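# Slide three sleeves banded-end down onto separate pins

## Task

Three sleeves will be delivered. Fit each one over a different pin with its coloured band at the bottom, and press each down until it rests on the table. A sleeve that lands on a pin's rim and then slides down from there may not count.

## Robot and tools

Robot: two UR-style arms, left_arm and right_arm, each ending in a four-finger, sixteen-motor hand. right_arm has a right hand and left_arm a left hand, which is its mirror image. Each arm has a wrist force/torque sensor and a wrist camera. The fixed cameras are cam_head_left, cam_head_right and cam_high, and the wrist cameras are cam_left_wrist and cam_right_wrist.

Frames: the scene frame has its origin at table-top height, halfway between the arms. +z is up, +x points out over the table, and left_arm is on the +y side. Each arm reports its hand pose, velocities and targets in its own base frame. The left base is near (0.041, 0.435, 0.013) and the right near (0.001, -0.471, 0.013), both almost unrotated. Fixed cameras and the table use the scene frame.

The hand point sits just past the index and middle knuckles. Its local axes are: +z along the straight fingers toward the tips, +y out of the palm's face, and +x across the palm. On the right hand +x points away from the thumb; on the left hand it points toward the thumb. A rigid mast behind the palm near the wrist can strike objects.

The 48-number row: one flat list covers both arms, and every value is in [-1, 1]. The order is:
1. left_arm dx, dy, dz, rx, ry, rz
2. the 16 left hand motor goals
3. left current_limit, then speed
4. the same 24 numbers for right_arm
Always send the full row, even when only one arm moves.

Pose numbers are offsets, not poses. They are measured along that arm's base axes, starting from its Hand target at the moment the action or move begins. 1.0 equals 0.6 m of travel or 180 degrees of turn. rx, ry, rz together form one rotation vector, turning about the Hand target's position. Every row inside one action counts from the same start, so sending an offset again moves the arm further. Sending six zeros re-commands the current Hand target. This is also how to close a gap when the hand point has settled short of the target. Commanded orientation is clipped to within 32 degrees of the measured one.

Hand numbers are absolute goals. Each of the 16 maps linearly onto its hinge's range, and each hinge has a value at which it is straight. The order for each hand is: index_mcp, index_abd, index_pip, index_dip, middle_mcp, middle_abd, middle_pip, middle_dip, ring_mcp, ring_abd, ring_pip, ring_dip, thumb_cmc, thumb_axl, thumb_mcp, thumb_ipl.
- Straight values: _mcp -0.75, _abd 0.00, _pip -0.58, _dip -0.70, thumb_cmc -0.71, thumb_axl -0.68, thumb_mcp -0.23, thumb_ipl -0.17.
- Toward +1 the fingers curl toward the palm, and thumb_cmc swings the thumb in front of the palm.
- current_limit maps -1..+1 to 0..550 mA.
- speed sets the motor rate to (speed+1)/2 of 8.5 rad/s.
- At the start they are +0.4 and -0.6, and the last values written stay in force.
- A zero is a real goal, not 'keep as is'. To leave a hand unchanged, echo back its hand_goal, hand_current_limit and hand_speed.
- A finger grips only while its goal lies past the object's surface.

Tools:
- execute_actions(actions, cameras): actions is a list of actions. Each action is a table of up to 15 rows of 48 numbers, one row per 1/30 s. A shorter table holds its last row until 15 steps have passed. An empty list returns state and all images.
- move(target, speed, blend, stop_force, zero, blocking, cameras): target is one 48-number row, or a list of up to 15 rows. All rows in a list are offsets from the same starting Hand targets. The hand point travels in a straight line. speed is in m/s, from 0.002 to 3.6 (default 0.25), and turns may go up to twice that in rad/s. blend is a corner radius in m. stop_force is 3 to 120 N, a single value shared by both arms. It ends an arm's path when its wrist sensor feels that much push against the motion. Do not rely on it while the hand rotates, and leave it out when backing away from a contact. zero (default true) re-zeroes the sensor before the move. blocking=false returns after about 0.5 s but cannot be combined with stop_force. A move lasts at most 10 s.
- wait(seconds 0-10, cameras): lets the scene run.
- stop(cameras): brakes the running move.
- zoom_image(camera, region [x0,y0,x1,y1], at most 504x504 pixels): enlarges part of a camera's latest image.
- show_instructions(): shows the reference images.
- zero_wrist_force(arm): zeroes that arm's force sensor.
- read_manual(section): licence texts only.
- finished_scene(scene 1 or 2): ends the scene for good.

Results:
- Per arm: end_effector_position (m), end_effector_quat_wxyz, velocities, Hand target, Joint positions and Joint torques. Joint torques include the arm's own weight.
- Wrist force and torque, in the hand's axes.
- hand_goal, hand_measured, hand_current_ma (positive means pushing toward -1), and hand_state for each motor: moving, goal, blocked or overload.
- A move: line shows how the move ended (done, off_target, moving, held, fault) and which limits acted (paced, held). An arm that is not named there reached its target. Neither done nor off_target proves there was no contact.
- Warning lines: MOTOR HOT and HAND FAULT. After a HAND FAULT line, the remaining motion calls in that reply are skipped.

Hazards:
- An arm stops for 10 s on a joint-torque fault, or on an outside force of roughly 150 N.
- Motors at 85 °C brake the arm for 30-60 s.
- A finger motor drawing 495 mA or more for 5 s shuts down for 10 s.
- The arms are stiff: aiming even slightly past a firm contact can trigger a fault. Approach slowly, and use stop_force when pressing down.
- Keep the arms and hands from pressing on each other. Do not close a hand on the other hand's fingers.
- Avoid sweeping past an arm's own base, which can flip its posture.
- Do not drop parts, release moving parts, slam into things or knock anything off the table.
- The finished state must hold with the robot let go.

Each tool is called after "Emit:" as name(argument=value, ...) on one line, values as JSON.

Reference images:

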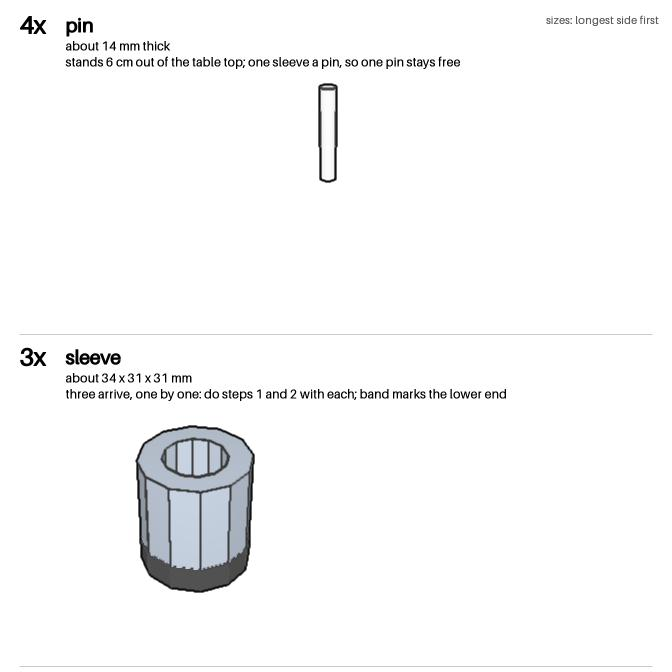

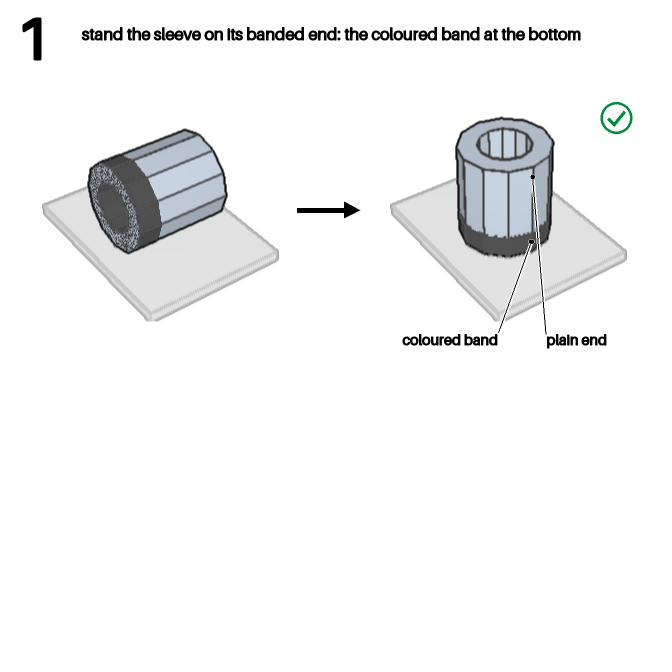

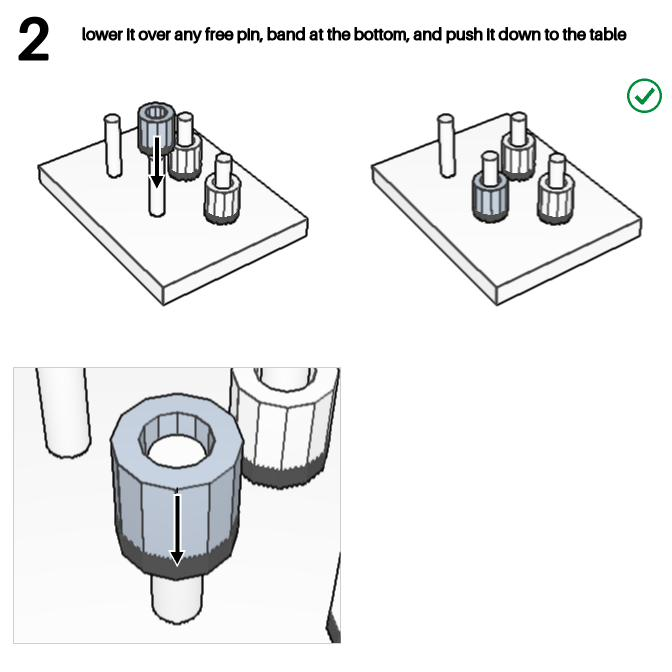

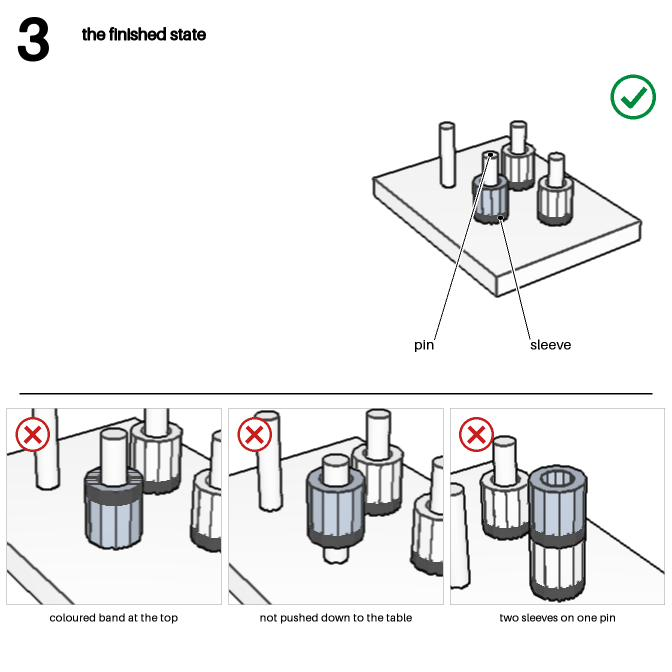

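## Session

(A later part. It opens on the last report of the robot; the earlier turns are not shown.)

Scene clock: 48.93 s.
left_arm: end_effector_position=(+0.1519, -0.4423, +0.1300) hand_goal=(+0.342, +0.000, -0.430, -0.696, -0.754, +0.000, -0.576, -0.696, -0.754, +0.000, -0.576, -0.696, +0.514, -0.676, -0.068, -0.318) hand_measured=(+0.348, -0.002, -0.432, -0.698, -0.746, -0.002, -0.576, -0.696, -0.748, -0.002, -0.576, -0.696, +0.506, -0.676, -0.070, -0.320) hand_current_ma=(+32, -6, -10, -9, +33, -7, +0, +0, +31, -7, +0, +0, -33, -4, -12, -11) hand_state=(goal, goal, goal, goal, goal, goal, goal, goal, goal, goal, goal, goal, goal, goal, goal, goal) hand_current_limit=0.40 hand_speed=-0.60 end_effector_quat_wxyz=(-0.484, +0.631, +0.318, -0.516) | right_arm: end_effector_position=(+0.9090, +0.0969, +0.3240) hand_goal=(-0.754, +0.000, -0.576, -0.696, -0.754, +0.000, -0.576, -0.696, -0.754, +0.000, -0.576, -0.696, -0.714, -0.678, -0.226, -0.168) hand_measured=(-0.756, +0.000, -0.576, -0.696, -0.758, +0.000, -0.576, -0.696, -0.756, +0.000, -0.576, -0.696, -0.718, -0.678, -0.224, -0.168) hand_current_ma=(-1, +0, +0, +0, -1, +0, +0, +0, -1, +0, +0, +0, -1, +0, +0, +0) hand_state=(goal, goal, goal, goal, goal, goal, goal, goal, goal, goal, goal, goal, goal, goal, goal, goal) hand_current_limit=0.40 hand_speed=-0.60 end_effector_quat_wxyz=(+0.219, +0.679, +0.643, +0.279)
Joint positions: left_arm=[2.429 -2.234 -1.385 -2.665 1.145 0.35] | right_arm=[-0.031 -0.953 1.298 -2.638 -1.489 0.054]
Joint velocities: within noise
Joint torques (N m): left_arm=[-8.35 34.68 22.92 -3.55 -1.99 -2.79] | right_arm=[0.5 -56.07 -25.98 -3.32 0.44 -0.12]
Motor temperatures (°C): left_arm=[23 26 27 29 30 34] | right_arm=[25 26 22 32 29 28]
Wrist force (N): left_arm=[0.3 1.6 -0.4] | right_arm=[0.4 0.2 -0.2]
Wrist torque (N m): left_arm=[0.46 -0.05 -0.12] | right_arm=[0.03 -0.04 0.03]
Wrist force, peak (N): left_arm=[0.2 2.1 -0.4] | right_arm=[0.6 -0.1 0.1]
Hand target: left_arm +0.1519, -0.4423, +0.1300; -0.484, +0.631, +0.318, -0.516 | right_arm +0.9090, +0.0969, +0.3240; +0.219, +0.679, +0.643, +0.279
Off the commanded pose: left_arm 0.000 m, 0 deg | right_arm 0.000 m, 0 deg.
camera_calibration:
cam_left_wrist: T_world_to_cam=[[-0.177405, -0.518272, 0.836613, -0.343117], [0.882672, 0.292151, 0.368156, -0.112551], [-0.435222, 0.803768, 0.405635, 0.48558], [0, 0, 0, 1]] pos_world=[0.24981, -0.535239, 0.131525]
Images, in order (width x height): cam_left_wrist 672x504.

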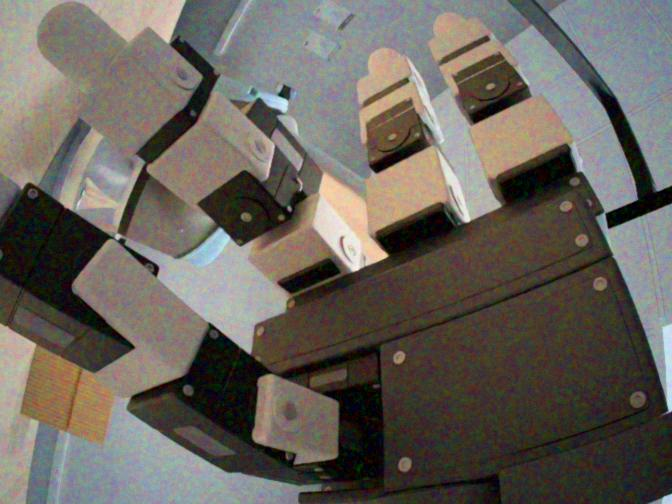

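Emit:
move(target=[0,0,-0.06,0,0,0,0.3425,0,-0.4307,-0.6957,-0.754,0,-0.576,-0.696,-0.754,0,-0.576,-0.696,0.5143,-0.6766,-0.0674,-0.3189,0.4,-0.6,0,0,0,0,0,0,-0.754,0,-0.576,-0.696,-0.754,0,-0.576,-0.696,-0.754,0,-0.576,-0.696,-0.714,-0.678,-0.226,-0.168,0.4,-0.6], speed=0.12)

Emit:
move(target=[0,0,-0.0525,0,0,0,0.3425,0,-0.4307,-0.6957,-0.754,0,-0.576,-0.696,-0.754,0,-0.576,-0.696,0.5143,-0.6766,-0.0674,-0.3189,0.4,-0.6,0,0,0,0,0,0,-0.754,0,-0.576,-0.696,-0.754,0,-0.576,-0.696,-0.754,0,-0.576,-0.696,-0.714,-0.678,-0.226,-0.168,0.4,-0.6], speed=0.05, stop_force=4)

Emit:
move(target=[0,0,0,0,0,0,0.781,0,-0.781,-0.6957,-0.754,0,-0.576,-0.696,-0.754,0,-0.576,-0.696,0.5143,-0.6766,-0.0674,-0.3189,0.4,-0.85,0,0,0,0,0,0,-0.754,0,-0.576,-0.696,-0.754,0,-0.576,-0.696,-0.754,0,-0.576,-0.696,-0.714,-0.678,-0.226,-0.168,0.4,-0.6], speed=0.1, cameras=["cam_high"])

Emit:
zoom_image(camera="cam_high", region=[430, 100, 510, 170])

Scene clock: 50.43 s.
left_arm: end_effector_position=(+0.1519, -0.4423, +0.0941) hand_goal=(+0.342, +0.000, -0.430, -0.696, -0.754, +0.000, -0.576, -0.696, -0.754, +0.000, -0.576, -0.696, +0.514, -0.676, -0.068, -0.318) hand_measured=(+0.348, -0.002, -0.432, -0.698, -0.746, -0.002, -0.576, -0.696, -0.748, -0.002, -0.576, -0.696, +0.506, -0.676, -0.070, -0.320) hand_current_ma=(+31, -6, -10, -9, +35, -7, +0, +0, +32, -7, +0, +0, -32, -4, -12, -11) hand_state=(goal, goal, goal, goal, goal, goal, goal, goal, goal, goal, goal, goal, goal, goal, goal, goal) hand_current_limit=0.40 hand_speed=-0.60 end_effector_quat_wxyz=(-0.484, +0.631, +0.318, -0.516) | right_arm: end_effector_position=(+0.9090, +0.0969, +0.3240) hand_goal=(-0.754, +0.000, -0.576, -0.696, -0.754, +0.000, -0.576, -0.696, -0.754, +0.000, -0.576, -0.696, -0.714, -0.678, -0.226, -0.168) hand_measured=(-0.756, +0.000, -0.576, -0.696, -0.758, +0.000, -0.576, -0.696, -0.756, +0.000, -0.576, -0.696, -0.718, -0.678, -0.224, -0.168) hand_current_ma=(-1, +0, +0, +0, -1, +0, +0, +0, -1, +0, +0, +0, -1, +0, +0, +0) hand_state=(goal, goal, goal, goal, goal, goal, goal, goal, goal, goal, goal, goal, goal, goal, goal, goal) hand_current_limit=0.40 hand_speed=-0.60 end_effector_quat_wxyz=(+0.219, +0.679, +0.643, +0.279)
Joint positions: left_arm=[2.429 -2.276 -1.415 -2.593 1.145 0.35] | right_arm=[-0.031 -0.953 1.298 -2.638 -1.489 0.054]
Joint torques (N m): left_arm=[-7.51 34.37 8.1 0.11 -0.55 -1.7] | right_arm=[0.19 -56.27 -25.45 -3.29 0.49 -0.12]
Wrist force (N): left_arm=[0.7 1.7 -0.2] | right_arm=[0.4 -0.2 0.0]
Wrist torque (N m): left_arm=[0.46 -0.09 -0.09] | right_arm=[-0.02 -0.06 0.03]
Wrist force, peak (N): left_arm=[0.7 2.7 -0.5] | right_arm=[0.5 -0.3 0.3]
Hand target: left_arm +0.1519, -0.4423, +0.0940; -0.484, +0.631, +0.318, -0.516 | right_arm +0.9090, +0.0969, +0.3240; +0.219, +0.679, +0.643, +0.279
Off the commanded pose: left_arm 0.000 m, 0 deg | right_arm 0.000 m, 0 deg.
move: done

Scene clock: 51.97 s.
left_arm: end_effector_position=(+0.1519, -0.4423, +0.0625) hand_goal=(+0.342, +0.000, -0.430, -0.696, -0.754, +0.000, -0.576, -0.696, -0.754, +0.000, -0.576, -0.696, +0.514, -0.676, -0.068, -0.318) hand_measured=(+0.348, -0.002, -0.432, -0.698, -0.746, -0.002, -0.576, -0.696, -0.748, -0.002, -0.576, -0.696, +0.506, -0.676, -0.070, -0.320) hand_current_ma=(+31, -6, -10, -9, +35, -7, +0, +0, +32, -7, +0, +0, -32, -4, -12, -11) hand_state=(goal, goal, goal, goal, goal, goal, goal, goal, goal, goal, goal, goal, goal, goal, goal, goal) hand_current_limit=0.40 hand_speed=-0.60 end_effector_quat_wxyz=(-0.484, +0.631, +0.318, -0.516) | right_arm: end_effector_position=(+0.9090, +0.0969, +0.3240) hand_goal=(-0.754, +0.000, -0.576, -0.696, -0.754, +0.000, -0.576, -0.696, -0.754, +0.000, -0.576, -0.696, -0.714, -0.678, -0.226, -0.168) hand_measured=(-0.756, +0.000, -0.576, -0.696, -0.758, +0.000, -0.576, -0.696, -0.756, +0.000, -0.576, -0.696, -0.718, -0.678, -0.224, -0.168) hand_current_ma=(-1, +0, +0, +0, -1, +0, +0, +0, -1, +0, +0, +0, -1, +0, +0, +0) hand_state=(goal, goal, goal, goal, goal, goal, goal, goal, goal, goal, goal, goal, goal, goal, goal, goal) hand_current_limit=0.40 hand_speed=-0.60 end_effector_quat_wxyz=(+0.219, +0.679, +0.643, +0.279)
Joint positions: left_arm=[2.429 -2.317 -1.434 -2.532 1.145 0.35] | right_arm=[-0.031 -0.953 1.298 -2.638 -1.489 0.054]
Joint torques (N m): left_arm=[-4.84 35.07 7.7 0.03 0.45 -0.86] | right_arm=[1 -56.59 -25.98 -3.31 0.54 -0.15]
Wrist force (N): left_arm=[0.4 2.0 -0.6] | right_arm=[0.3 -0.3 0.1]
Wrist torque (N m): left_arm=[0.52 -0.08 -0.12] | right_arm=[-0.06 -0.04 0.02]
Wrist force, peak (N): left_arm=[0.5 2.3 -0.4] | right_arm=[0.5 -0.2 0.3]
Hand target: left_arm +0.1519, -0.4423, +0.0625; -0.484, +0.631, +0.318, -0.516 | right_arm +0.9090, +0.0969, +0.3240; +0.219, +0.679, +0.643, +0.279
Off the commanded pose: left_arm 0.000 m, 0 deg | right_arm 0.000 m, 0 deg.
move: done

Scene clock: 53.03 s.
left_arm: end_effector_position=(+0.1519, -0.4423, +0.0625) hand_goal=(+0.780, +0.000, -0.782, -0.696, -0.754, +0.000, -0.576, -0.696, -0.754, +0.000, -0.576, -0.696, +0.514, -0.676, -0.068, -0.318) hand_measured=(+0.690, -0.002, -0.800, -0.706, -0.746, -0.002, -0.576, -0.696, -0.748, -0.002, -0.576, -0.696, +0.508, -0.676, -0.082, -0.322) hand_current_ma=(-385, -6, -83, -42, +35, -7, +0, +0, +32, -7, +0, +0, -24, -4, -79, -26) hand_state=(blocked, goal, goal, goal, goal, goal, goal, goal, goal, goal, goal, goal, goal, goal, goal, goal) hand_current_limit=0.40 hand_speed=-0.85 end_effector_quat_wxyz=(-0.484, +0.631, +0.318, -0.516) | right_arm: end_effector_position=(+0.9090, +0.0969, +0.3240) hand_goal=(-0.754, +0.000, -0.576, -0.696, -0.754, +0.000, -0.576, -0.696, -0.754, +0.000, -0.576, -0.696, -0.714, -0.678, -0.226, -0.168) hand_measured=(-0.756, +0.000, -0.576, -0.696, -0.758, +0.000, -0.576, -0.696, -0.756, +0.000, -0.576, -0.696, -0.718, -0.678, -0.224, -0.168) hand_current_ma=(-1, +0, +0, +0, -1, +0, +0, +0, -1, +0, +0, +0, -1, +0, +0, +0) hand_state=(goal, goal, goal, goal, goal, goal, goal, goal, goal, goal, goal, goal, goal, goal, goal, goal) hand_current_limit=0.40 hand_speed=-0.60 end_effector_quat_wxyz=(+0.219, +0.679, +0.643, +0.279)
Joint positions: left_arm=[2.429 -2.317 -1.434 -2.532 1.145 0.35] | right_arm=[-0.031 -0.953 1.298 -2.638 -1.489 0.054]
Joint torques (N m): left_arm=[-3.11 35.65 7.85 0 0.62 -0.98] | right_arm=[0.71 -56.57 -26.46 -3.23 0.6 -0.2]
Wrist force (N): left_arm=[0.4 1.7 -0.2] | right_arm=[0.1 -0.1 0.2]
Wrist torque (N m): left_arm=[0.49 -0.08 -0.13] | right_arm=[-0.02 -0.02 0.02]
Wrist force, peak (N): left_arm=[0.6 2.1 -0.1] | right_arm=[0.4 -0.3 0.4]
Hand target: left_arm +0.1519, -0.4423, +0.0625; -0.484, +0.631, +0.318, -0.516 | right_arm +0.9090, +0.0969, +0.3240; +0.219, +0.679, +0.643, +0.279
Off the commanded pose: left_arm 0.000 m, 0 deg | right_arm 0.000 m, 0 deg.
move: done
Images, in order (width x height): cam_high 896x504.

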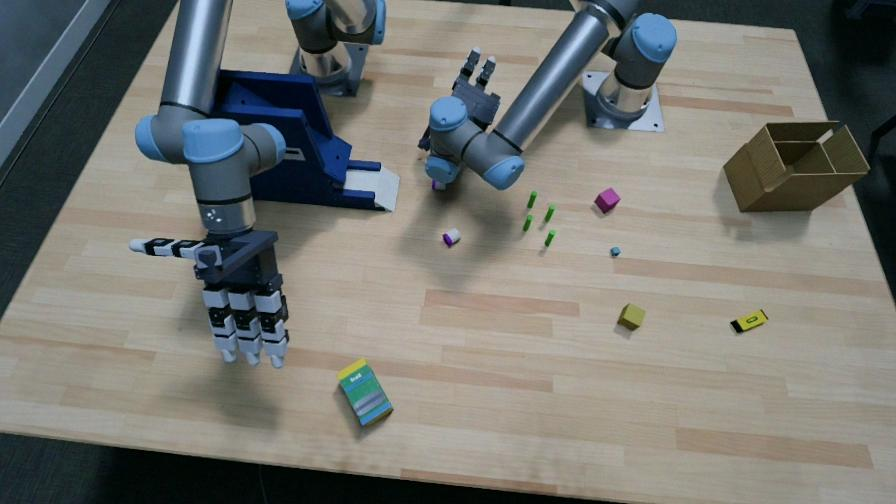

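Scaled by 6.300 from the camera's 896x504 image, which has a finer 1280x720 frame.

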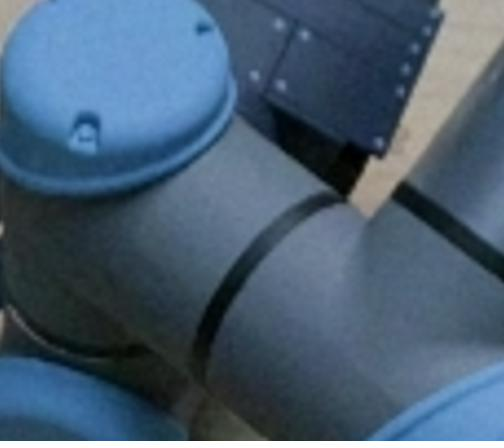

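Emit:
move(target=[[0,0,0.12,0,0,0,0.781,0,-0.781,-0.6957,-0.754,0,-0.576,-0.696,-0.754,0,-0.576,-0.696,0.5143,-0.6766,-0.0674,-0.3189,0.4,-0.85,0,0,0,0,0,0,-0.754,0,-0.576,-0.696,-0.754,0,-0.576,-0.696,-0.754,0,-0.576,-0.696,-0.714,-0.678,-0.226,-0.168,0.4,-0.6],[0.2968,0.1038,0.2292,0,0,0.23,0.781,0,-0.781,-0.6957,-0.754,0,-0.576,-0.696,-0.754,0,-0.576,-0.696,0.5143,-0.6766,-0.0674,-0.3189,0.4,-0.85,0,0,0,0,0,0,-0.754,0,-0.576,-0.696,-0.754,0,-0.576,-0.696,-0.754,0,-0.576,-0.696,-0.714,-0.678,-0.226,-0.168,0.4,-0.6],[0.5548,0.2472,0.1708,0,0,0.4833,0.781,0,-0.781,-0.6957,-0.754,0,-0.576,-0.696,-0.754,0,-0.576,-0.696,0.5143,-0.6766,-0.0674,-0.3189,0.4,-0.85,0,0,0,0,0,0,-0.754,0,-0.576,-0.696,-0.754,0,-0.576,-0.696,-0.754,0,-0.576,-0.696,-0.714,-0.678,-0.226,-0.168,0.4,-0.6]], speed=[0.2,0.4,0.4], blend=[0.03,0.04,0], cameras=["cam_head_left","cam_head_right","cam_high"])

Emit:
zoom_image(camera="cam_head_left", region=[270, 190, 350, 270])

Emit:
zoom_image(camera="cam_head_right", region=[270, 190, 350, 270])

Emit:
zoom_image(camera="cam_high", region=[510, 180, 590, 260])

Scene clock: 57.90 s.
left_arm: end_effector_position=(+0.4848, -0.2940, +0.1650) hand_goal=(+0.780, +0.000, -0.782, -0.696, -0.754, +0.000, -0.576, -0.696, -0.754, +0.000, -0.576, -0.696, +0.514, -0.676, -0.068, -0.318) hand_measured=(+0.692, -0.002, -0.800, -0.706, -0.746, -0.002, -0.576, -0.696, -0.746, -0.002, -0.576, -0.696, +0.508, -0.676, -0.084, -0.324) hand_current_ma=(-385, -6, -84, -44, +38, -7, +0, +0, +35, -7, +0, +0, -24, -4, -90, -31) hand_state=(blocked, goal, goal, goal, goal, goal, goal, goal, goal, goal, goal, goal, goal, goal, goal, goal) hand_current_limit=0.40 hand_speed=-0.85 end_effector_quat_wxyz=(+0.004, +0.239, +0.665, -0.707) | right_arm: end_effector_position=(+0.9090, +0.0969, +0.3240) hand_goal=(-0.754, +0.000, -0.576, -0.696, -0.754, +0.000, -0.576, -0.696, -0.754, +0.000, -0.576, -0.696, -0.714, -0.678, -0.226, -0.168) hand_measured=(-0.756, +0.000, -0.576, -0.696, -0.758, +0.000, -0.576, -0.696, -0.756, +0.000, -0.576, -0.696, -0.718, -0.678, -0.224, -0.168) hand_current_ma=(-1, +0, +0, +0, -1, +0, +0, +0, -1, +0, +0, +0, -1, +0, +0, +0) hand_state=(goal, goal, goal, goal, goal, goal, goal, goal, goal, goal, goal, goal, goal, goal, goal, goal) hand_current_limit=0.40 hand_speed=-0.60 end_effector_quat_wxyz=(+0.219, +0.679, +0.643, +0.279)
Joint positions: left_arm=[3.248 -2.055 -1.582 -2.648 0.446 0.351] | right_arm=[-0.031 -0.953 1.298 -2.638 -1.489 0.054]
Joint torques (N m): left_arm=[9.77 41.64 9.5 1.21 -1.99 -2.64] | right_arm=[1 -58.08 -25.9 -3.32 0.59 -0.13]
Wrist force (N): left_arm=[0.3 2.0 -0.4] | right_arm=[0.3 -0.1 0.1]
Wrist torque (N m): left_arm=[0.52 -0.06 -0.16] | right_arm=[-0.03 -0.05 0.02]
Wrist force, peak (N): left_arm=[1.2 3.7 -0.1] | right_arm=[0.6 -0.2 0.3]
Hand target: left_arm +0.4848, -0.2939, +0.1650; +0.004, +0.239, +0.665, -0.707 | right_arm +0.9090, +0.0969, +0.3240; +0.219, +0.679, +0.643, +0.279
Off the commanded pose: left_arm 0.000 m, 0 deg | right_arm 0.000 m, 0 deg.
move: done
Images, in order (width x height): cam_head_left 896x504, cam_head_right 896x504, cam_high 896x504.

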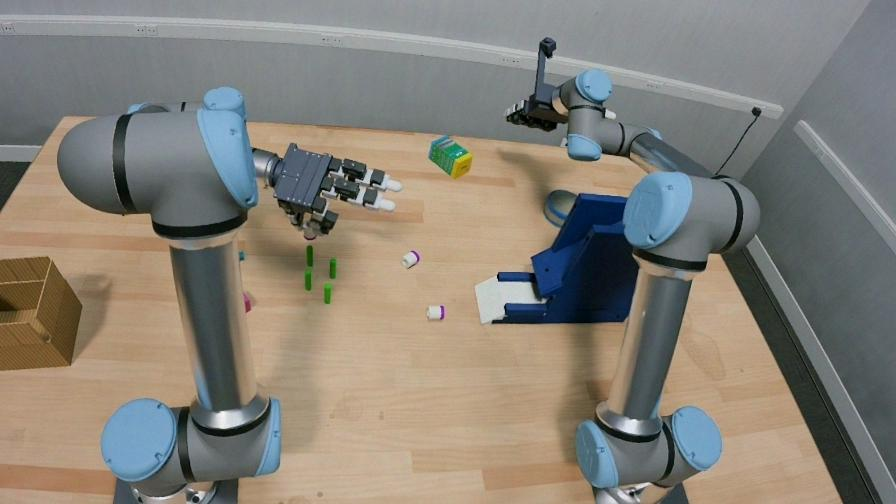

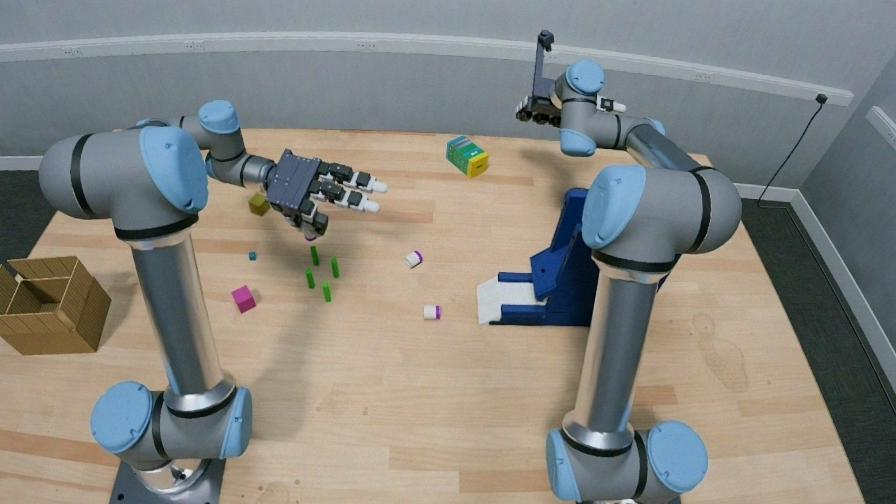

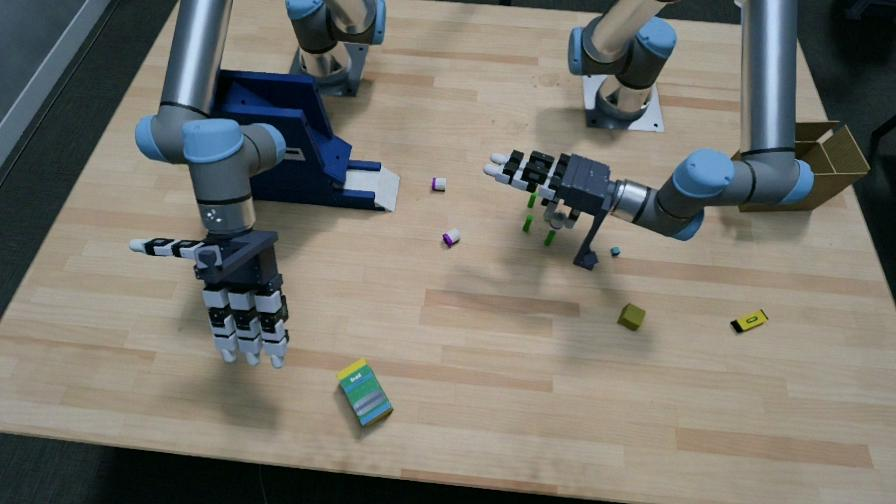

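Scaled by 6.300 from the camera's 896x504 image, which has a finer 1280x720 frame.

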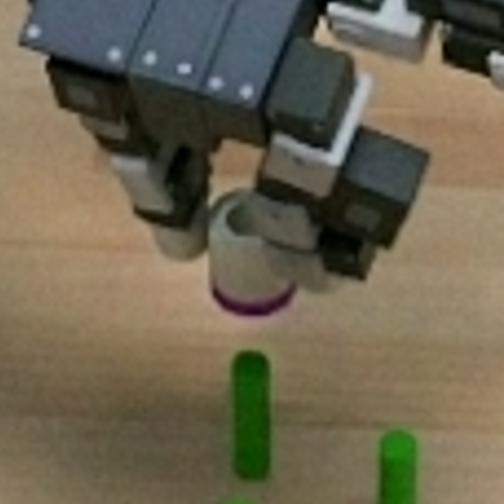

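Scaled by 6.300 from the camera's 896x504 image, which has a finer 1280x720 frame.

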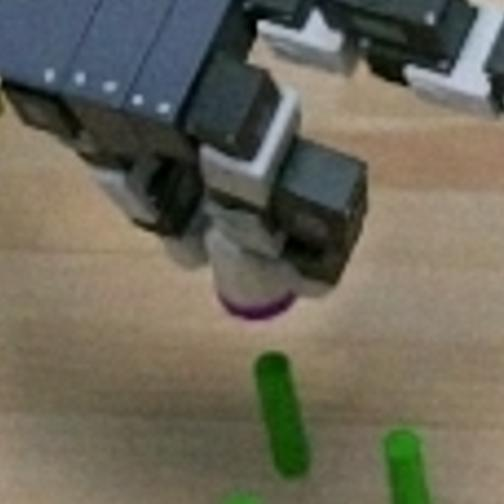

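Scaled by 6.300 from the camera's 896x504 image, which has a finer 1280x720 frame.

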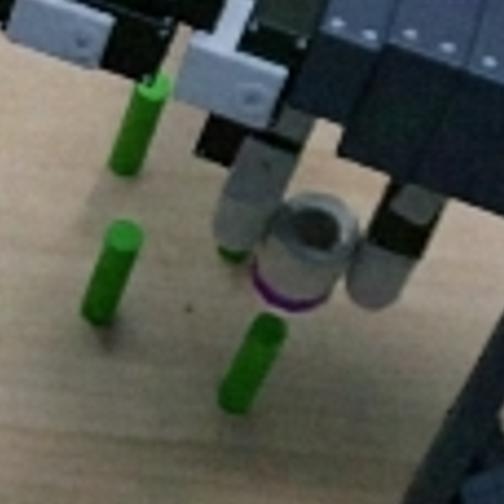

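Emit:
move(target=[0.0008,0,-0.05,0,0,0,0.781,0,-0.781,-0.6957,-0.754,0,-0.576,-0.696,-0.754,0,-0.576,-0.696,0.5143,-0.6766,-0.0674,-0.3189,0.4,-0.85,0,0,0,0,0,0,-0.754,0,-0.576,-0.696,-0.754,0,-0.576,-0.696,-0.754,0,-0.576,-0.696,-0.714,-0.678,-0.226,-0.168,0.4,-0.6], speed=0.1)

Emit:
move(target=[0,0,-0.0333,0,0,0,0.781,0,-0.781,-0.6957,-0.754,0,-0.576,-0.696,-0.754,0,-0.576,-0.696,0.5143,-0.6766,-0.0674,-0.3189,0.4,-0.85,0,0,0,0,0,0,-0.754,0,-0.576,-0.696,-0.754,0,-0.576,-0.696,-0.754,0,-0.576,-0.696,-0.714,-0.678,-0.226,-0.168,0.4,-0.6], speed=0.03, stop_force=3, cameras=["cam_head_left","cam_head_right","cam_high"])

Emit:
zoom_image(camera="cam_head_left", region=[270, 200, 350, 280])

Emit:
zoom_image(camera="cam_high", region=[510, 190, 590, 270])

Scene clock: 59.90 s.
left_arm: end_effector_position=(+0.4853, -0.2939, +0.1350) hand_goal=(+0.780, +0.000, -0.782, -0.696, -0.754, +0.000, -0.576, -0.696, -0.754, +0.000, -0.576, -0.696, +0.514, -0.676, -0.068, -0.318) hand_measured=(+0.692, -0.002, -0.800, -0.706, -0.746, -0.002, -0.576, -0.696, -0.746, -0.002, -0.576, -0.696, +0.508, -0.676, -0.084, -0.324) hand_current_ma=(-385, -6, -84, -44, +38, -7, +0, +0, +35, -7, +0, +0, -24, -4, -90, -31) hand_state=(blocked, goal, goal, goal, goal, goal, goal, goal, goal, goal, goal, goal, goal, goal, goal, goal) hand_current_limit=0.40 hand_speed=-0.85 end_effector_quat_wxyz=(+0.004, +0.239, +0.665, -0.707) | right_arm: end_effector_position=(+0.9090, +0.0969, +0.3240) hand_goal=(-0.754, +0.000, -0.576, -0.696, -0.754, +0.000, -0.576, -0.696, -0.754, +0.000, -0.576, -0.696, -0.714, -0.678, -0.226, -0.168) hand_measured=(-0.756, +0.000, -0.576, -0.696, -0.758, +0.000, -0.576, -0.696, -0.756, +0.000, -0.576, -0.696, -0.718, -0.678, -0.224, -0.168) hand_current_ma=(-1, +0, +0, +0, -1, +0, +0, +0, -1, +0, +0, +0, -1, +0, +0, +0) hand_state=(goal, goal, goal, goal, goal, goal, goal, goal, goal, goal, goal, goal, goal, goal, goal, goal) hand_current_limit=0.40 hand_speed=-0.60 end_effector_quat_wxyz=(+0.219, +0.679, +0.643, +0.279)
Joint positions: left_arm=[3.248 -2.092 -1.612 -2.581 0.446 0.351] | right_arm=[-0.031 -0.953 1.298 -2.638 -1.489 0.054]
Joint torques (N m): left_arm=[-4.94 28.1 8.86 1.35 -1.92 -2.51] | right_arm=[0.77 -56.8 -26.5 -3.41 0.53 -0.16]
Wrist force (N): left_arm=[0.4 1.9 -0.4] | right_arm=[0.5 0.0 0.2]
Wrist torque (N m): left_arm=[0.49 -0.08 -0.16] | right_arm=[-0.02 -0.07 0.05]
Wrist force, peak (N): left_arm=[0.6 2.5 -0.3] | right_arm=[0.4 -0.2 0.5]
Hand target: left_arm +0.4853, -0.2939, +0.1350; +0.004, +0.239, +0.665, -0.707 | right_arm +0.9090, +0.0969, +0.3240; +0.219, +0.679, +0.643, +0.279
Off the commanded pose: left_arm 0.000 m, 0 deg | right_arm 0.000 m, 0 deg.
move: done

Scene clock: 61.43 s.
left_arm: end_effector_position=(+0.4853, -0.2939, +0.1150) hand_goal=(+0.780, +0.000, -0.782, -0.696, -0.754, +0.000, -0.576, -0.696, -0.754, +0.000, -0.576, -0.696, +0.514, -0.676, -0.068, -0.318) hand_measured=(+0.692, -0.002, -0.800, -0.706, -0.746, -0.002, -0.576, -0.696, -0.746, -0.002, -0.576, -0.696, +0.508, -0.676, -0.084, -0.324) hand_current_ma=(-385, -6, -84, -44, +38, -7, +0, +0, +35, -7, +0, +0, -24, -4, -90, -31) hand_state=(blocked, goal, goal, goal, goal, goal, goal, goal, goal, goal, goal, goal, goal, goal, goal, goal) hand_current_limit=0.40 hand_speed=-0.85 end_effector_quat_wxyz=(+0.004, +0.239, +0.665, -0.707) | right_arm: end_effector_position=(+0.9090, +0.0969, +0.3240) hand_goal=(-0.754, +0.000, -0.576, -0.696, -0.754, +0.000, -0.576, -0.696, -0.754, +0.000, -0.576, -0.696, -0.714, -0.678, -0.226, -0.168) hand_measured=(-0.756, +0.000, -0.576, -0.696, -0.758, +0.000, -0.576, -0.696, -0.756, +0.000, -0.576, -0.696, -0.718, -0.678, -0.224, -0.168) hand_current_ma=(-1, +0, +0, +0, -1, +0, +0, +0, -1, +0, +0, +0, -1, +0, +0, +0) hand_state=(goal, goal, goal, goal, goal, goal, goal, goal, goal, goal, goal, goal, goal, goal, goal, goal) hand_current_limit=0.40 hand_speed=-0.60 end_effector_quat_wxyz=(+0.219, +0.679, +0.643, +0.279)
Joint positions: left_arm=[3.248 -2.118 -1.63 -2.537 0.446 0.351] | right_arm=[-0.031 -0.953 1.298 -2.638 -1.489 0.054]
Joint torques (N m): left_arm=[-6.8 30.72 8 1.17 -1.72 -2.59] | right_arm=[-0.19 -57.74 -26.39 -3.4 0.52 -0.07]
Wrist force (N): left_arm=[0.6 1.9 -0.6] | right_arm=[0.3 -0.1 0.0]
Wrist torque (N m): left_arm=[0.50 -0.11 -0.14] | right_arm=[-0.01 -0.04 0.02]
Wrist force, peak (N): left_arm=[0.6 2.4 -0.6] | right_arm=[0.5 -0.1 0.6]
Hand target: left_arm +0.4853, -0.2939, +0.1150; +0.004, +0.239, +0.665, -0.707 | right_arm +0.9090, +0.0969, +0.3240; +0.219, +0.679, +0.643, +0.279
Off the commanded pose: left_arm 0.000 m, 0 deg | right_arm 0.000 m, 0 deg.
move: done
Images, in order (width x height): cam_head_left 896x504, cam_head_right 896x504, cam_high 896x504.

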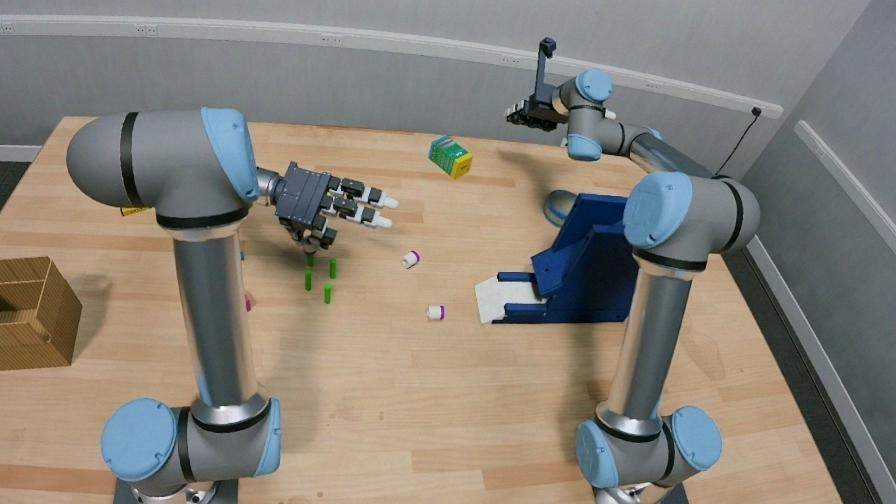

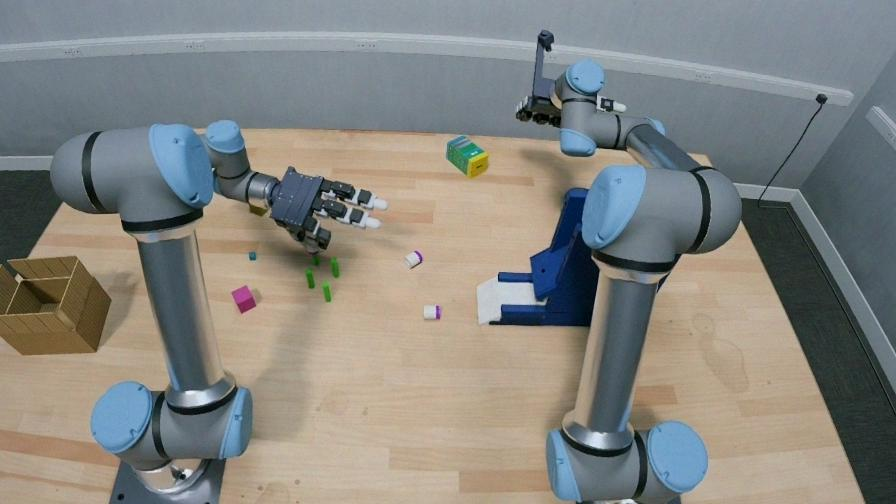

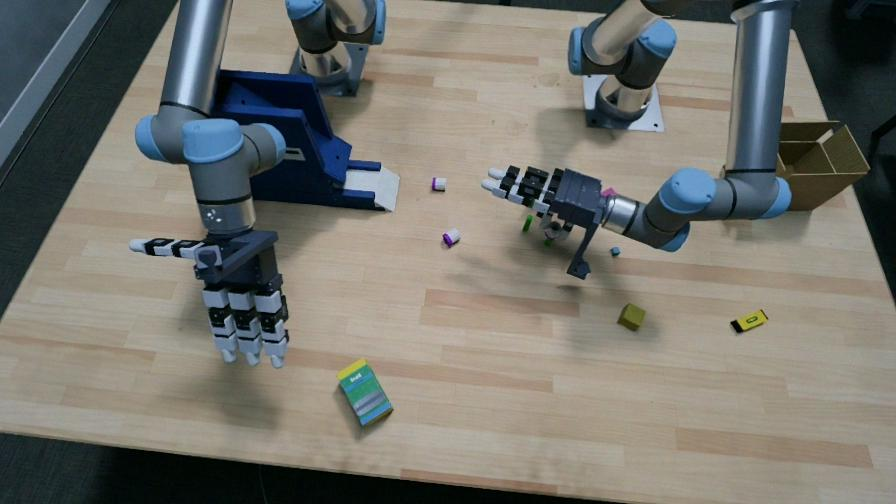

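Scaled by 6.300 from the camera's 896x504 image, which has a finer 1280x720 frame.

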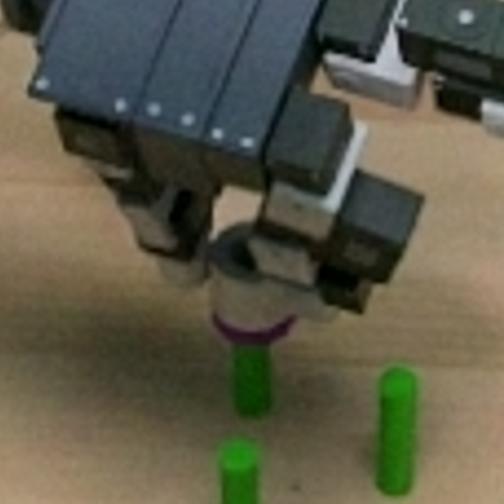

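Scaled by 6.300 from the camera's 896x504 image, which has a finer 1280x720 frame.

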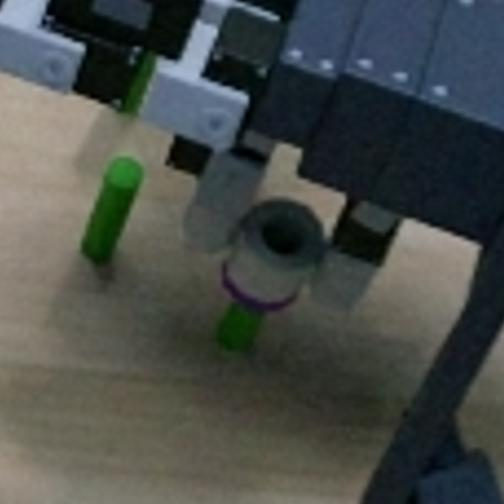

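Emit:
move(target=[0,0,-0.0917,0,0,0,0.781,0,-0.781,-0.6957,-0.754,0,-0.576,-0.696,-0.754,0,-0.576,-0.696,0.5143,-0.6766,-0.0674,-0.3189,0.4,-0.85,0,0,0,0,0,0,-0.754,0,-0.576,-0.696,-0.754,0,-0.576,-0.696,-0.754,0,-0.576,-0.696,-0.714,-0.678,-0.226,-0.168,0.4,-0.6], speed=0.04, stop_force=5)

Emit:
move(target=[0,0,-0.0117,0,0,0,0.781,0,-0.781,-0.6957,-0.754,0,-0.576,-0.696,-0.754,0,-0.576,-0.696,0.5143,-0.6766,-0.0674,-0.3189,0.4,-0.85,0,0,0,0,0,0,-0.754,0,-0.576,-0.696,-0.754,0,-0.576,-0.696,-0.754,0,-0.576,-0.696,-0.714,-0.678,-0.226,-0.168,0.4,-0.6], speed=0.012, stop_force=5, cameras=["cam_head_left","cam_high"])

Emit:
zoom_image(camera="cam_head_left", region=[270, 210, 350, 290])

Emit:
zoom_image(camera="cam_high", region=[510, 200, 590, 280])

Scene clock: 64.10 s.
left_arm: end_effector_position=(+0.4853, -0.2939, +0.0600) hand_goal=(+0.780, +0.000, -0.782, -0.696, -0.754, +0.000, -0.576, -0.696, -0.754, +0.000, -0.576, -0.696, +0.514, -0.676, -0.068, -0.318) hand_measured=(+0.692, -0.002, -0.800, -0.706, -0.746, -0.002, -0.576, -0.696, -0.746, -0.002, -0.576, -0.696, +0.510, -0.676, -0.084, -0.324) hand_current_ma=(-385, -6, -86, -44, +38, -7, +0, +0, +35, -7, +0, +0, -19, -4, -90, -31) hand_state=(blocked, goal, goal, goal, goal, goal, goal, goal, goal, goal, goal, goal, goal, goal, goal, goal) hand_current_limit=0.40 hand_speed=-0.85 end_effector_quat_wxyz=(+0.004, +0.239, +0.665, -0.707) | right_arm: end_effector_position=(+0.9090, +0.0969, +0.3240) hand_goal=(-0.754, +0.000, -0.576, -0.696, -0.754, +0.000, -0.576, -0.696, -0.754, +0.000, -0.576, -0.696, -0.714, -0.678, -0.226, -0.168) hand_measured=(-0.756, +0.000, -0.576, -0.696, -0.758, +0.000, -0.576, -0.696, -0.756, +0.000, -0.576, -0.696, -0.718, -0.678, -0.224, -0.168) hand_current_ma=(-1, +0, +0, +0, -1, +0, +0, +0, -1, +0, +0, +0, -1, +0, +0, +0) hand_state=(goal, goal, goal, goal, goal, goal, goal, goal, goal, goal, goal, goal, goal, goal, goal, goal) hand_current_limit=0.40 hand_speed=-0.60 end_effector_quat_wxyz=(+0.219, +0.679, +0.643, +0.279)
Joint positions: left_arm=[3.248 -2.198 -1.667 -2.42 0.446 0.351] | right_arm=[-0.031 -0.953 1.298 -2.638 -1.489 0.054]
Joint torques (N m): left_arm=[2.37 31.2 6.19 1.49 -0.83 -2.47] | right_arm=[0.11 -57.64 -26.86 -3.4 0.44 -0.29]
Wrist force (N): left_arm=[0.2 -0.2 0.4] | right_arm=[0.3 -0.1 0.4]
Wrist torque (N m): left_arm=[0.37 -0.08 -0.17] | right_arm=[-0.05 -0.05 0.02]
Wrist force, peak (N): left_arm=[0.5 2.3 -0.3] | right_arm=[0.5 0.0 0.4]
Hand target: left_arm +0.4853, -0.2939, +0.0600; +0.004, +0.239, +0.665, -0.707 | right_arm +0.9090, +0.0969, +0.3240; +0.219, +0.679, +0.643, +0.279
Off the commanded pose: left_arm 0.000 m, 0 deg | right_arm 0.000 m, 0 deg.
move: done

Scene clock: 65.47 s.
left_arm: end_effector_position=(+0.4853, -0.2939, +0.0563) hand_goal=(+0.780, +0.000, -0.782, -0.696, -0.754, +0.000, -0.576, -0.696, -0.754, +0.000, -0.576, -0.696, +0.514, -0.676, -0.068, -0.318) hand_measured=(+0.694, +0.000, -0.802, -0.706, -0.746, -0.002, -0.576, -0.696, -0.746, -0.002, -0.576, -0.696, +0.512, -0.676, -0.082, -0.326) hand_current_ma=(-385, -2, -88, -44, +38, -7, +0, +0, +35, -7, +0, +0, -7, -4, -86, -47) hand_state=(blocked, goal, goal, goal, goal, goal, goal, goal, goal, goal, goal, goal, goal, goal, goal, goal) hand_current_limit=0.40 hand_speed=-0.85 end_effector_quat_wxyz=(+0.004, +0.239, +0.665, -0.707) | right_arm: end_effector_position=(+0.9090, +0.0969, +0.3240) hand_goal=(-0.754, +0.000, -0.576, -0.696, -0.754, +0.000, -0.576, -0.696, -0.754, +0.000, -0.576, -0.696, -0.714, -0.678, -0.226, -0.168) hand_measured=(-0.756, +0.000, -0.576, -0.696, -0.758, +0.000, -0.576, -0.696, -0.756, +0.000, -0.576, -0.696, -0.718, -0.678, -0.224, -0.168) hand_current_ma=(-1, +0, +0, +0, -1, +0, +0, +0, -1, +0, +0, +0, -1, +0, +0, +0) hand_state=(goal, goal, goal, goal, goal, goal, goal, goal, goal, goal, goal, goal, goal, goal, goal, goal) hand_current_limit=0.40 hand_speed=-0.60 end_effector_quat_wxyz=(+0.219, +0.679, +0.643, +0.279)
Joint positions: left_arm=[3.248 -2.204 -1.669 -2.412 0.446 0.351] | right_arm=[-0.031 -0.953 1.298 -2.638 -1.489 0.054]
Joint torques (N m): left_arm=[3.38 41.63 20.02 -1.98 -1.98 -1.53] | right_arm=[1.06 -58.08 -26.3 -3.54 0.6 -0.12]
Wrist force (N): left_arm=[0.0 -4.0 0.1] | right_arm=[0.2 -0.3 0.4]
Wrist torque (N m): left_arm=[0.00 -0.06 -0.26] | right_arm=[-0.07 -0.03 0.01]
Wrist force, peak (N): left_arm=[-0.7 -11.6 -0.6] | right_arm=[0.4 -0.5 0.1]
Hand target: left_arm +0.4853, -0.2939, +0.0563; +0.004, +0.239, +0.665, -0.707 (not the last commanded pose) | right_arm +0.9090, +0.0969, +0.3240; +0.219, +0.679, +0.643, +0.279
Off the commanded pose: left_arm 0.003 m, 0 deg | right_arm 0.000 m, 0 deg.
move: contact (left_arm)
Images, in order (width x height): cam_head_left 896x504, cam_high 896x504.

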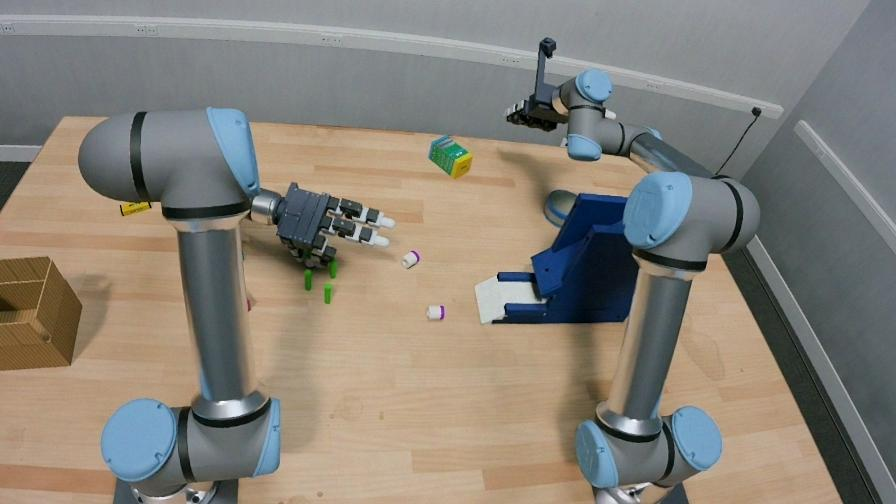

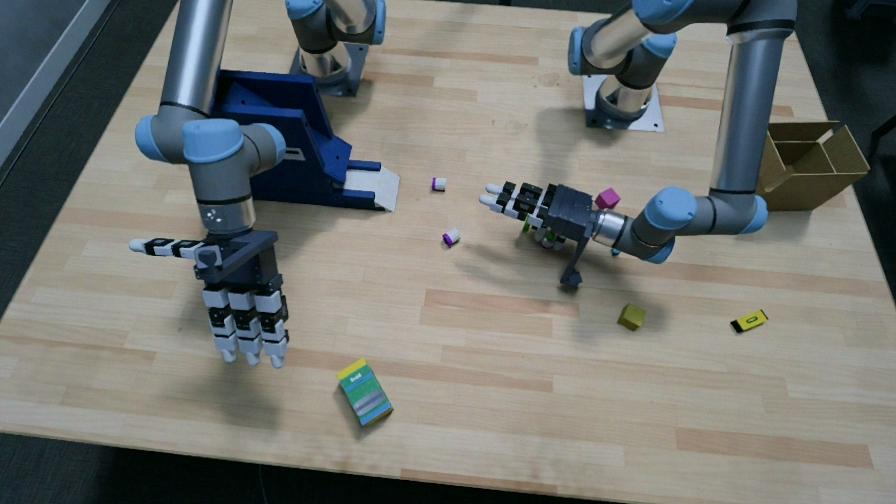

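Scaled by 6.300 from the camera's 896x504 image, which has a finer 1280x720 frame.

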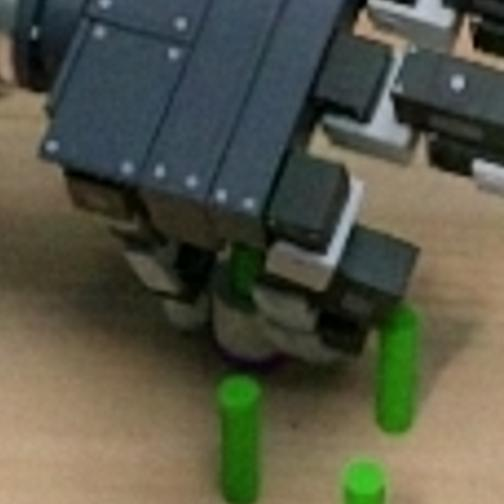

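Scaled by 6.300 from the camera's 896x504 image, which has a finer 1280x720 frame.

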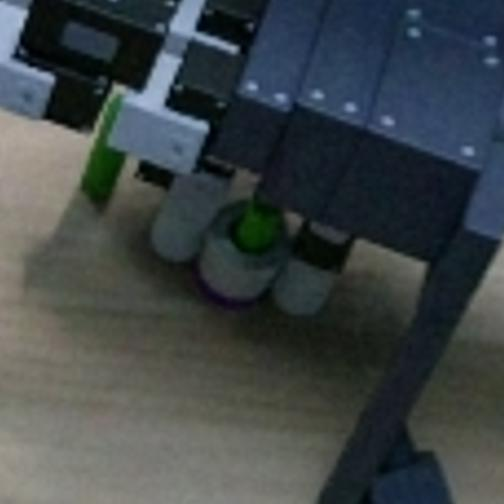

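Emit:
move(target=[[0,0,0.002,0,0,0,0.69,0,-0.80,-0.87,-0.754,0,-0.576,-0.696,-0.754,0,-0.576,-0.696,0.5143,-0.6766,-0.0674,-0.3189,0.4,-0.9,0,0,0,0,0,0,-0.754,0,-0.576,-0.696,-0.754,0,-0.576,-0.696,-0.754,0,-0.576,-0.696,-0.714,-0.678,-0.226,-0.168,0.4,-0.6],[0.0011,0.0031,0.003,0,0,0,0.69,0,-0.80,-0.87,-0.754,0,-0.576,-0.696,-0.754,0,-0.576,-0.696,0.5143,-0.6766,-0.0674,-0.3189,0.4,-0.9,0,0,0,0,0,0,-0.754,0,-0.576,-0.696,-0.754,0,-0.576,-0.696,-0.754,0,-0.576,-0.696,-0.714,-0.678,-0.226,-0.168,0.4,-0.6]], speed=[0.05,0.03], blend=[0,0], cameras=["cam_head_left","cam_high"])

Emit:
zoom_image(camera="cam_high", region=[510, 200, 590, 280])

Emit:
zoom_image(camera="cam_head_left", region=[270, 210, 350, 290])

Scene clock: 68.77 s.
left_arm: end_effector_position=(+0.4859, -0.2921, +0.0581) hand_goal=(+0.690, +0.000, -0.800, -0.870, -0.754, +0.000, -0.576, -0.696, -0.754, +0.000, -0.576, -0.696, +0.514, -0.676, -0.068, -0.318) hand_measured=(+0.692, +0.000, -0.802, -0.868, -0.746, -0.002, -0.576, -0.696, -0.746, -0.002, -0.576, -0.696, +0.512, -0.676, -0.072, -0.320) hand_current_ma=(+5, -2, -9, +12, +38, -7, +0, +0, +35, -7, +0, +0, -7, -4, -19, -12) hand_state=(goal, goal, goal, goal, goal, goal, goal, goal, goal, goal, goal, goal, goal, goal, goal, goal) hand_current_limit=0.40 hand_speed=-0.90 end_effector_quat_wxyz=(+0.004, +0.239, +0.665, -0.707) | right_arm: end_effector_position=(+0.9090, +0.0969, +0.3240) hand_goal=(-0.754, +0.000, -0.576, -0.696, -0.754, +0.000, -0.576, -0.696, -0.754, +0.000, -0.576, -0.696, -0.714, -0.678, -0.226, -0.168) hand_measured=(-0.756, +0.000, -0.576, -0.696, -0.758, +0.000, -0.576, -0.696, -0.756, +0.000, -0.576, -0.696, -0.718, -0.678, -0.224, -0.168) hand_current_ma=(-1, +0, +0, +0, -1, +0, +0, +0, -1, +0, +0, +0, -1, +0, +0, +0) hand_state=(goal, goal, goal, goal, goal, goal, goal, goal, goal, goal, goal, goal, goal, goal, goal, goal) hand_current_limit=0.40 hand_speed=-0.60 end_effector_quat_wxyz=(+0.219, +0.679, +0.643, +0.279)
Joint positions: left_arm=[3.251 -2.201 -1.667 -2.417 0.449 0.351] | right_arm=[-0.031 -0.953 1.298 -2.638 -1.489 0.054]
Joint torques (N m): left_arm=[8.81 44.08 20.29 -2.98 1.71 -2.27] | right_arm=[1.35 -58.27 -27 -3.35 0.47 -0.29]
Wrist force (N): left_arm=[0.3 1.7 -0.1] | right_arm=[0.2 -0.1 0.1]
Wrist torque (N m): left_arm=[0.46 -0.07 -0.15] | right_arm=[-0.03 -0.03 0.01]
Wrist force, peak (N): left_arm=[0.1 -4.4 -0.2] | right_arm=[0.1 -0.3 0.7]
Hand target: left_arm +0.4859, -0.2921, +0.0581; +0.004, +0.239, +0.665, -0.707 | right_arm +0.9090, +0.0969, +0.3240; +0.219, +0.679, +0.643, +0.279
Off the commanded pose: left_arm 0.000 m, 0 deg | right_arm 0.000 m, 0 deg.
move: done
Images, in order (width x height): cam_head_left 896x504, cam_high 896x504.

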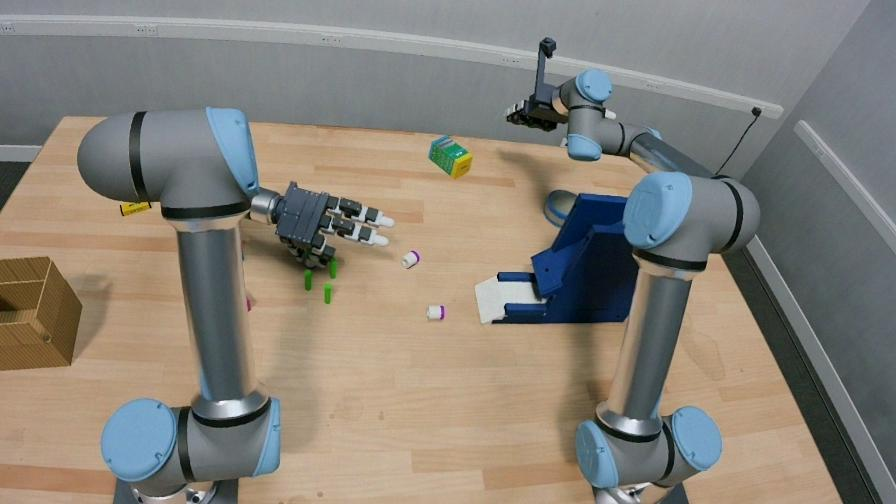

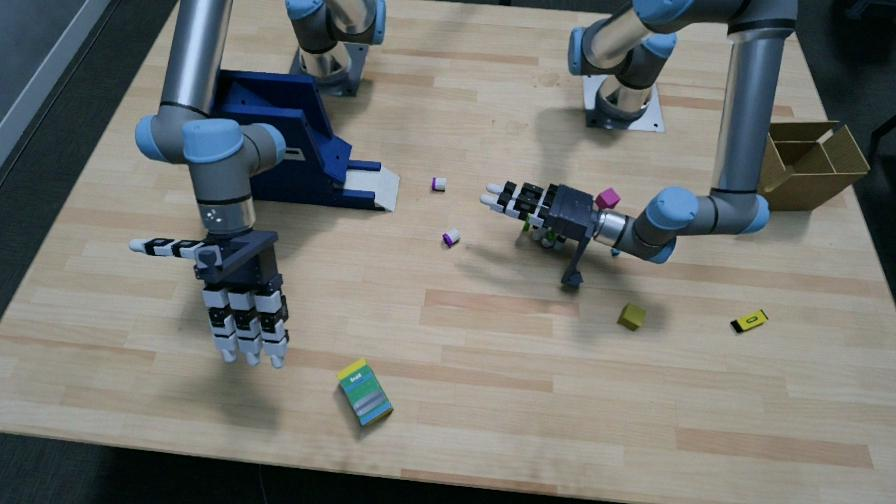

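Scaled by 6.300 from the camera's 896x504 image, which has a finer 1280x720 frame.

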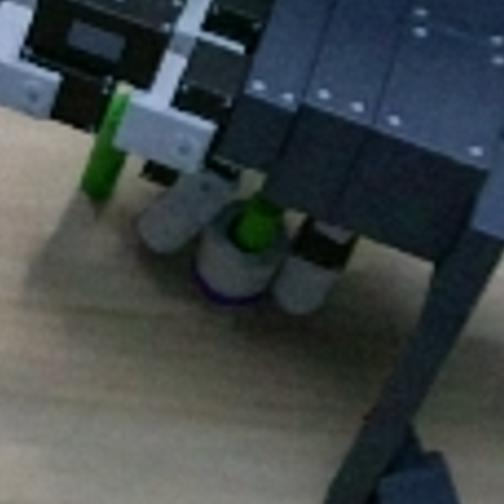

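Scaled by 6.300 from the camera's 896x504 image, which has a finer 1280x720 frame.

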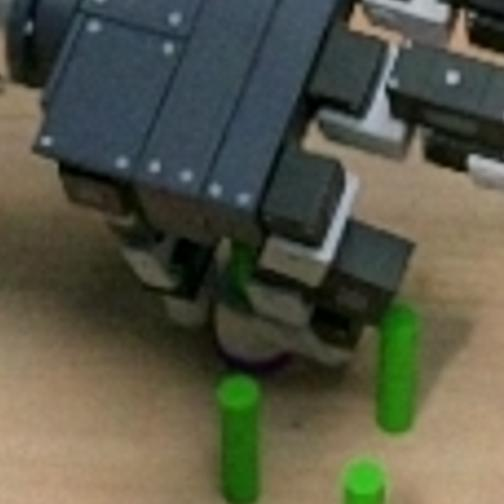

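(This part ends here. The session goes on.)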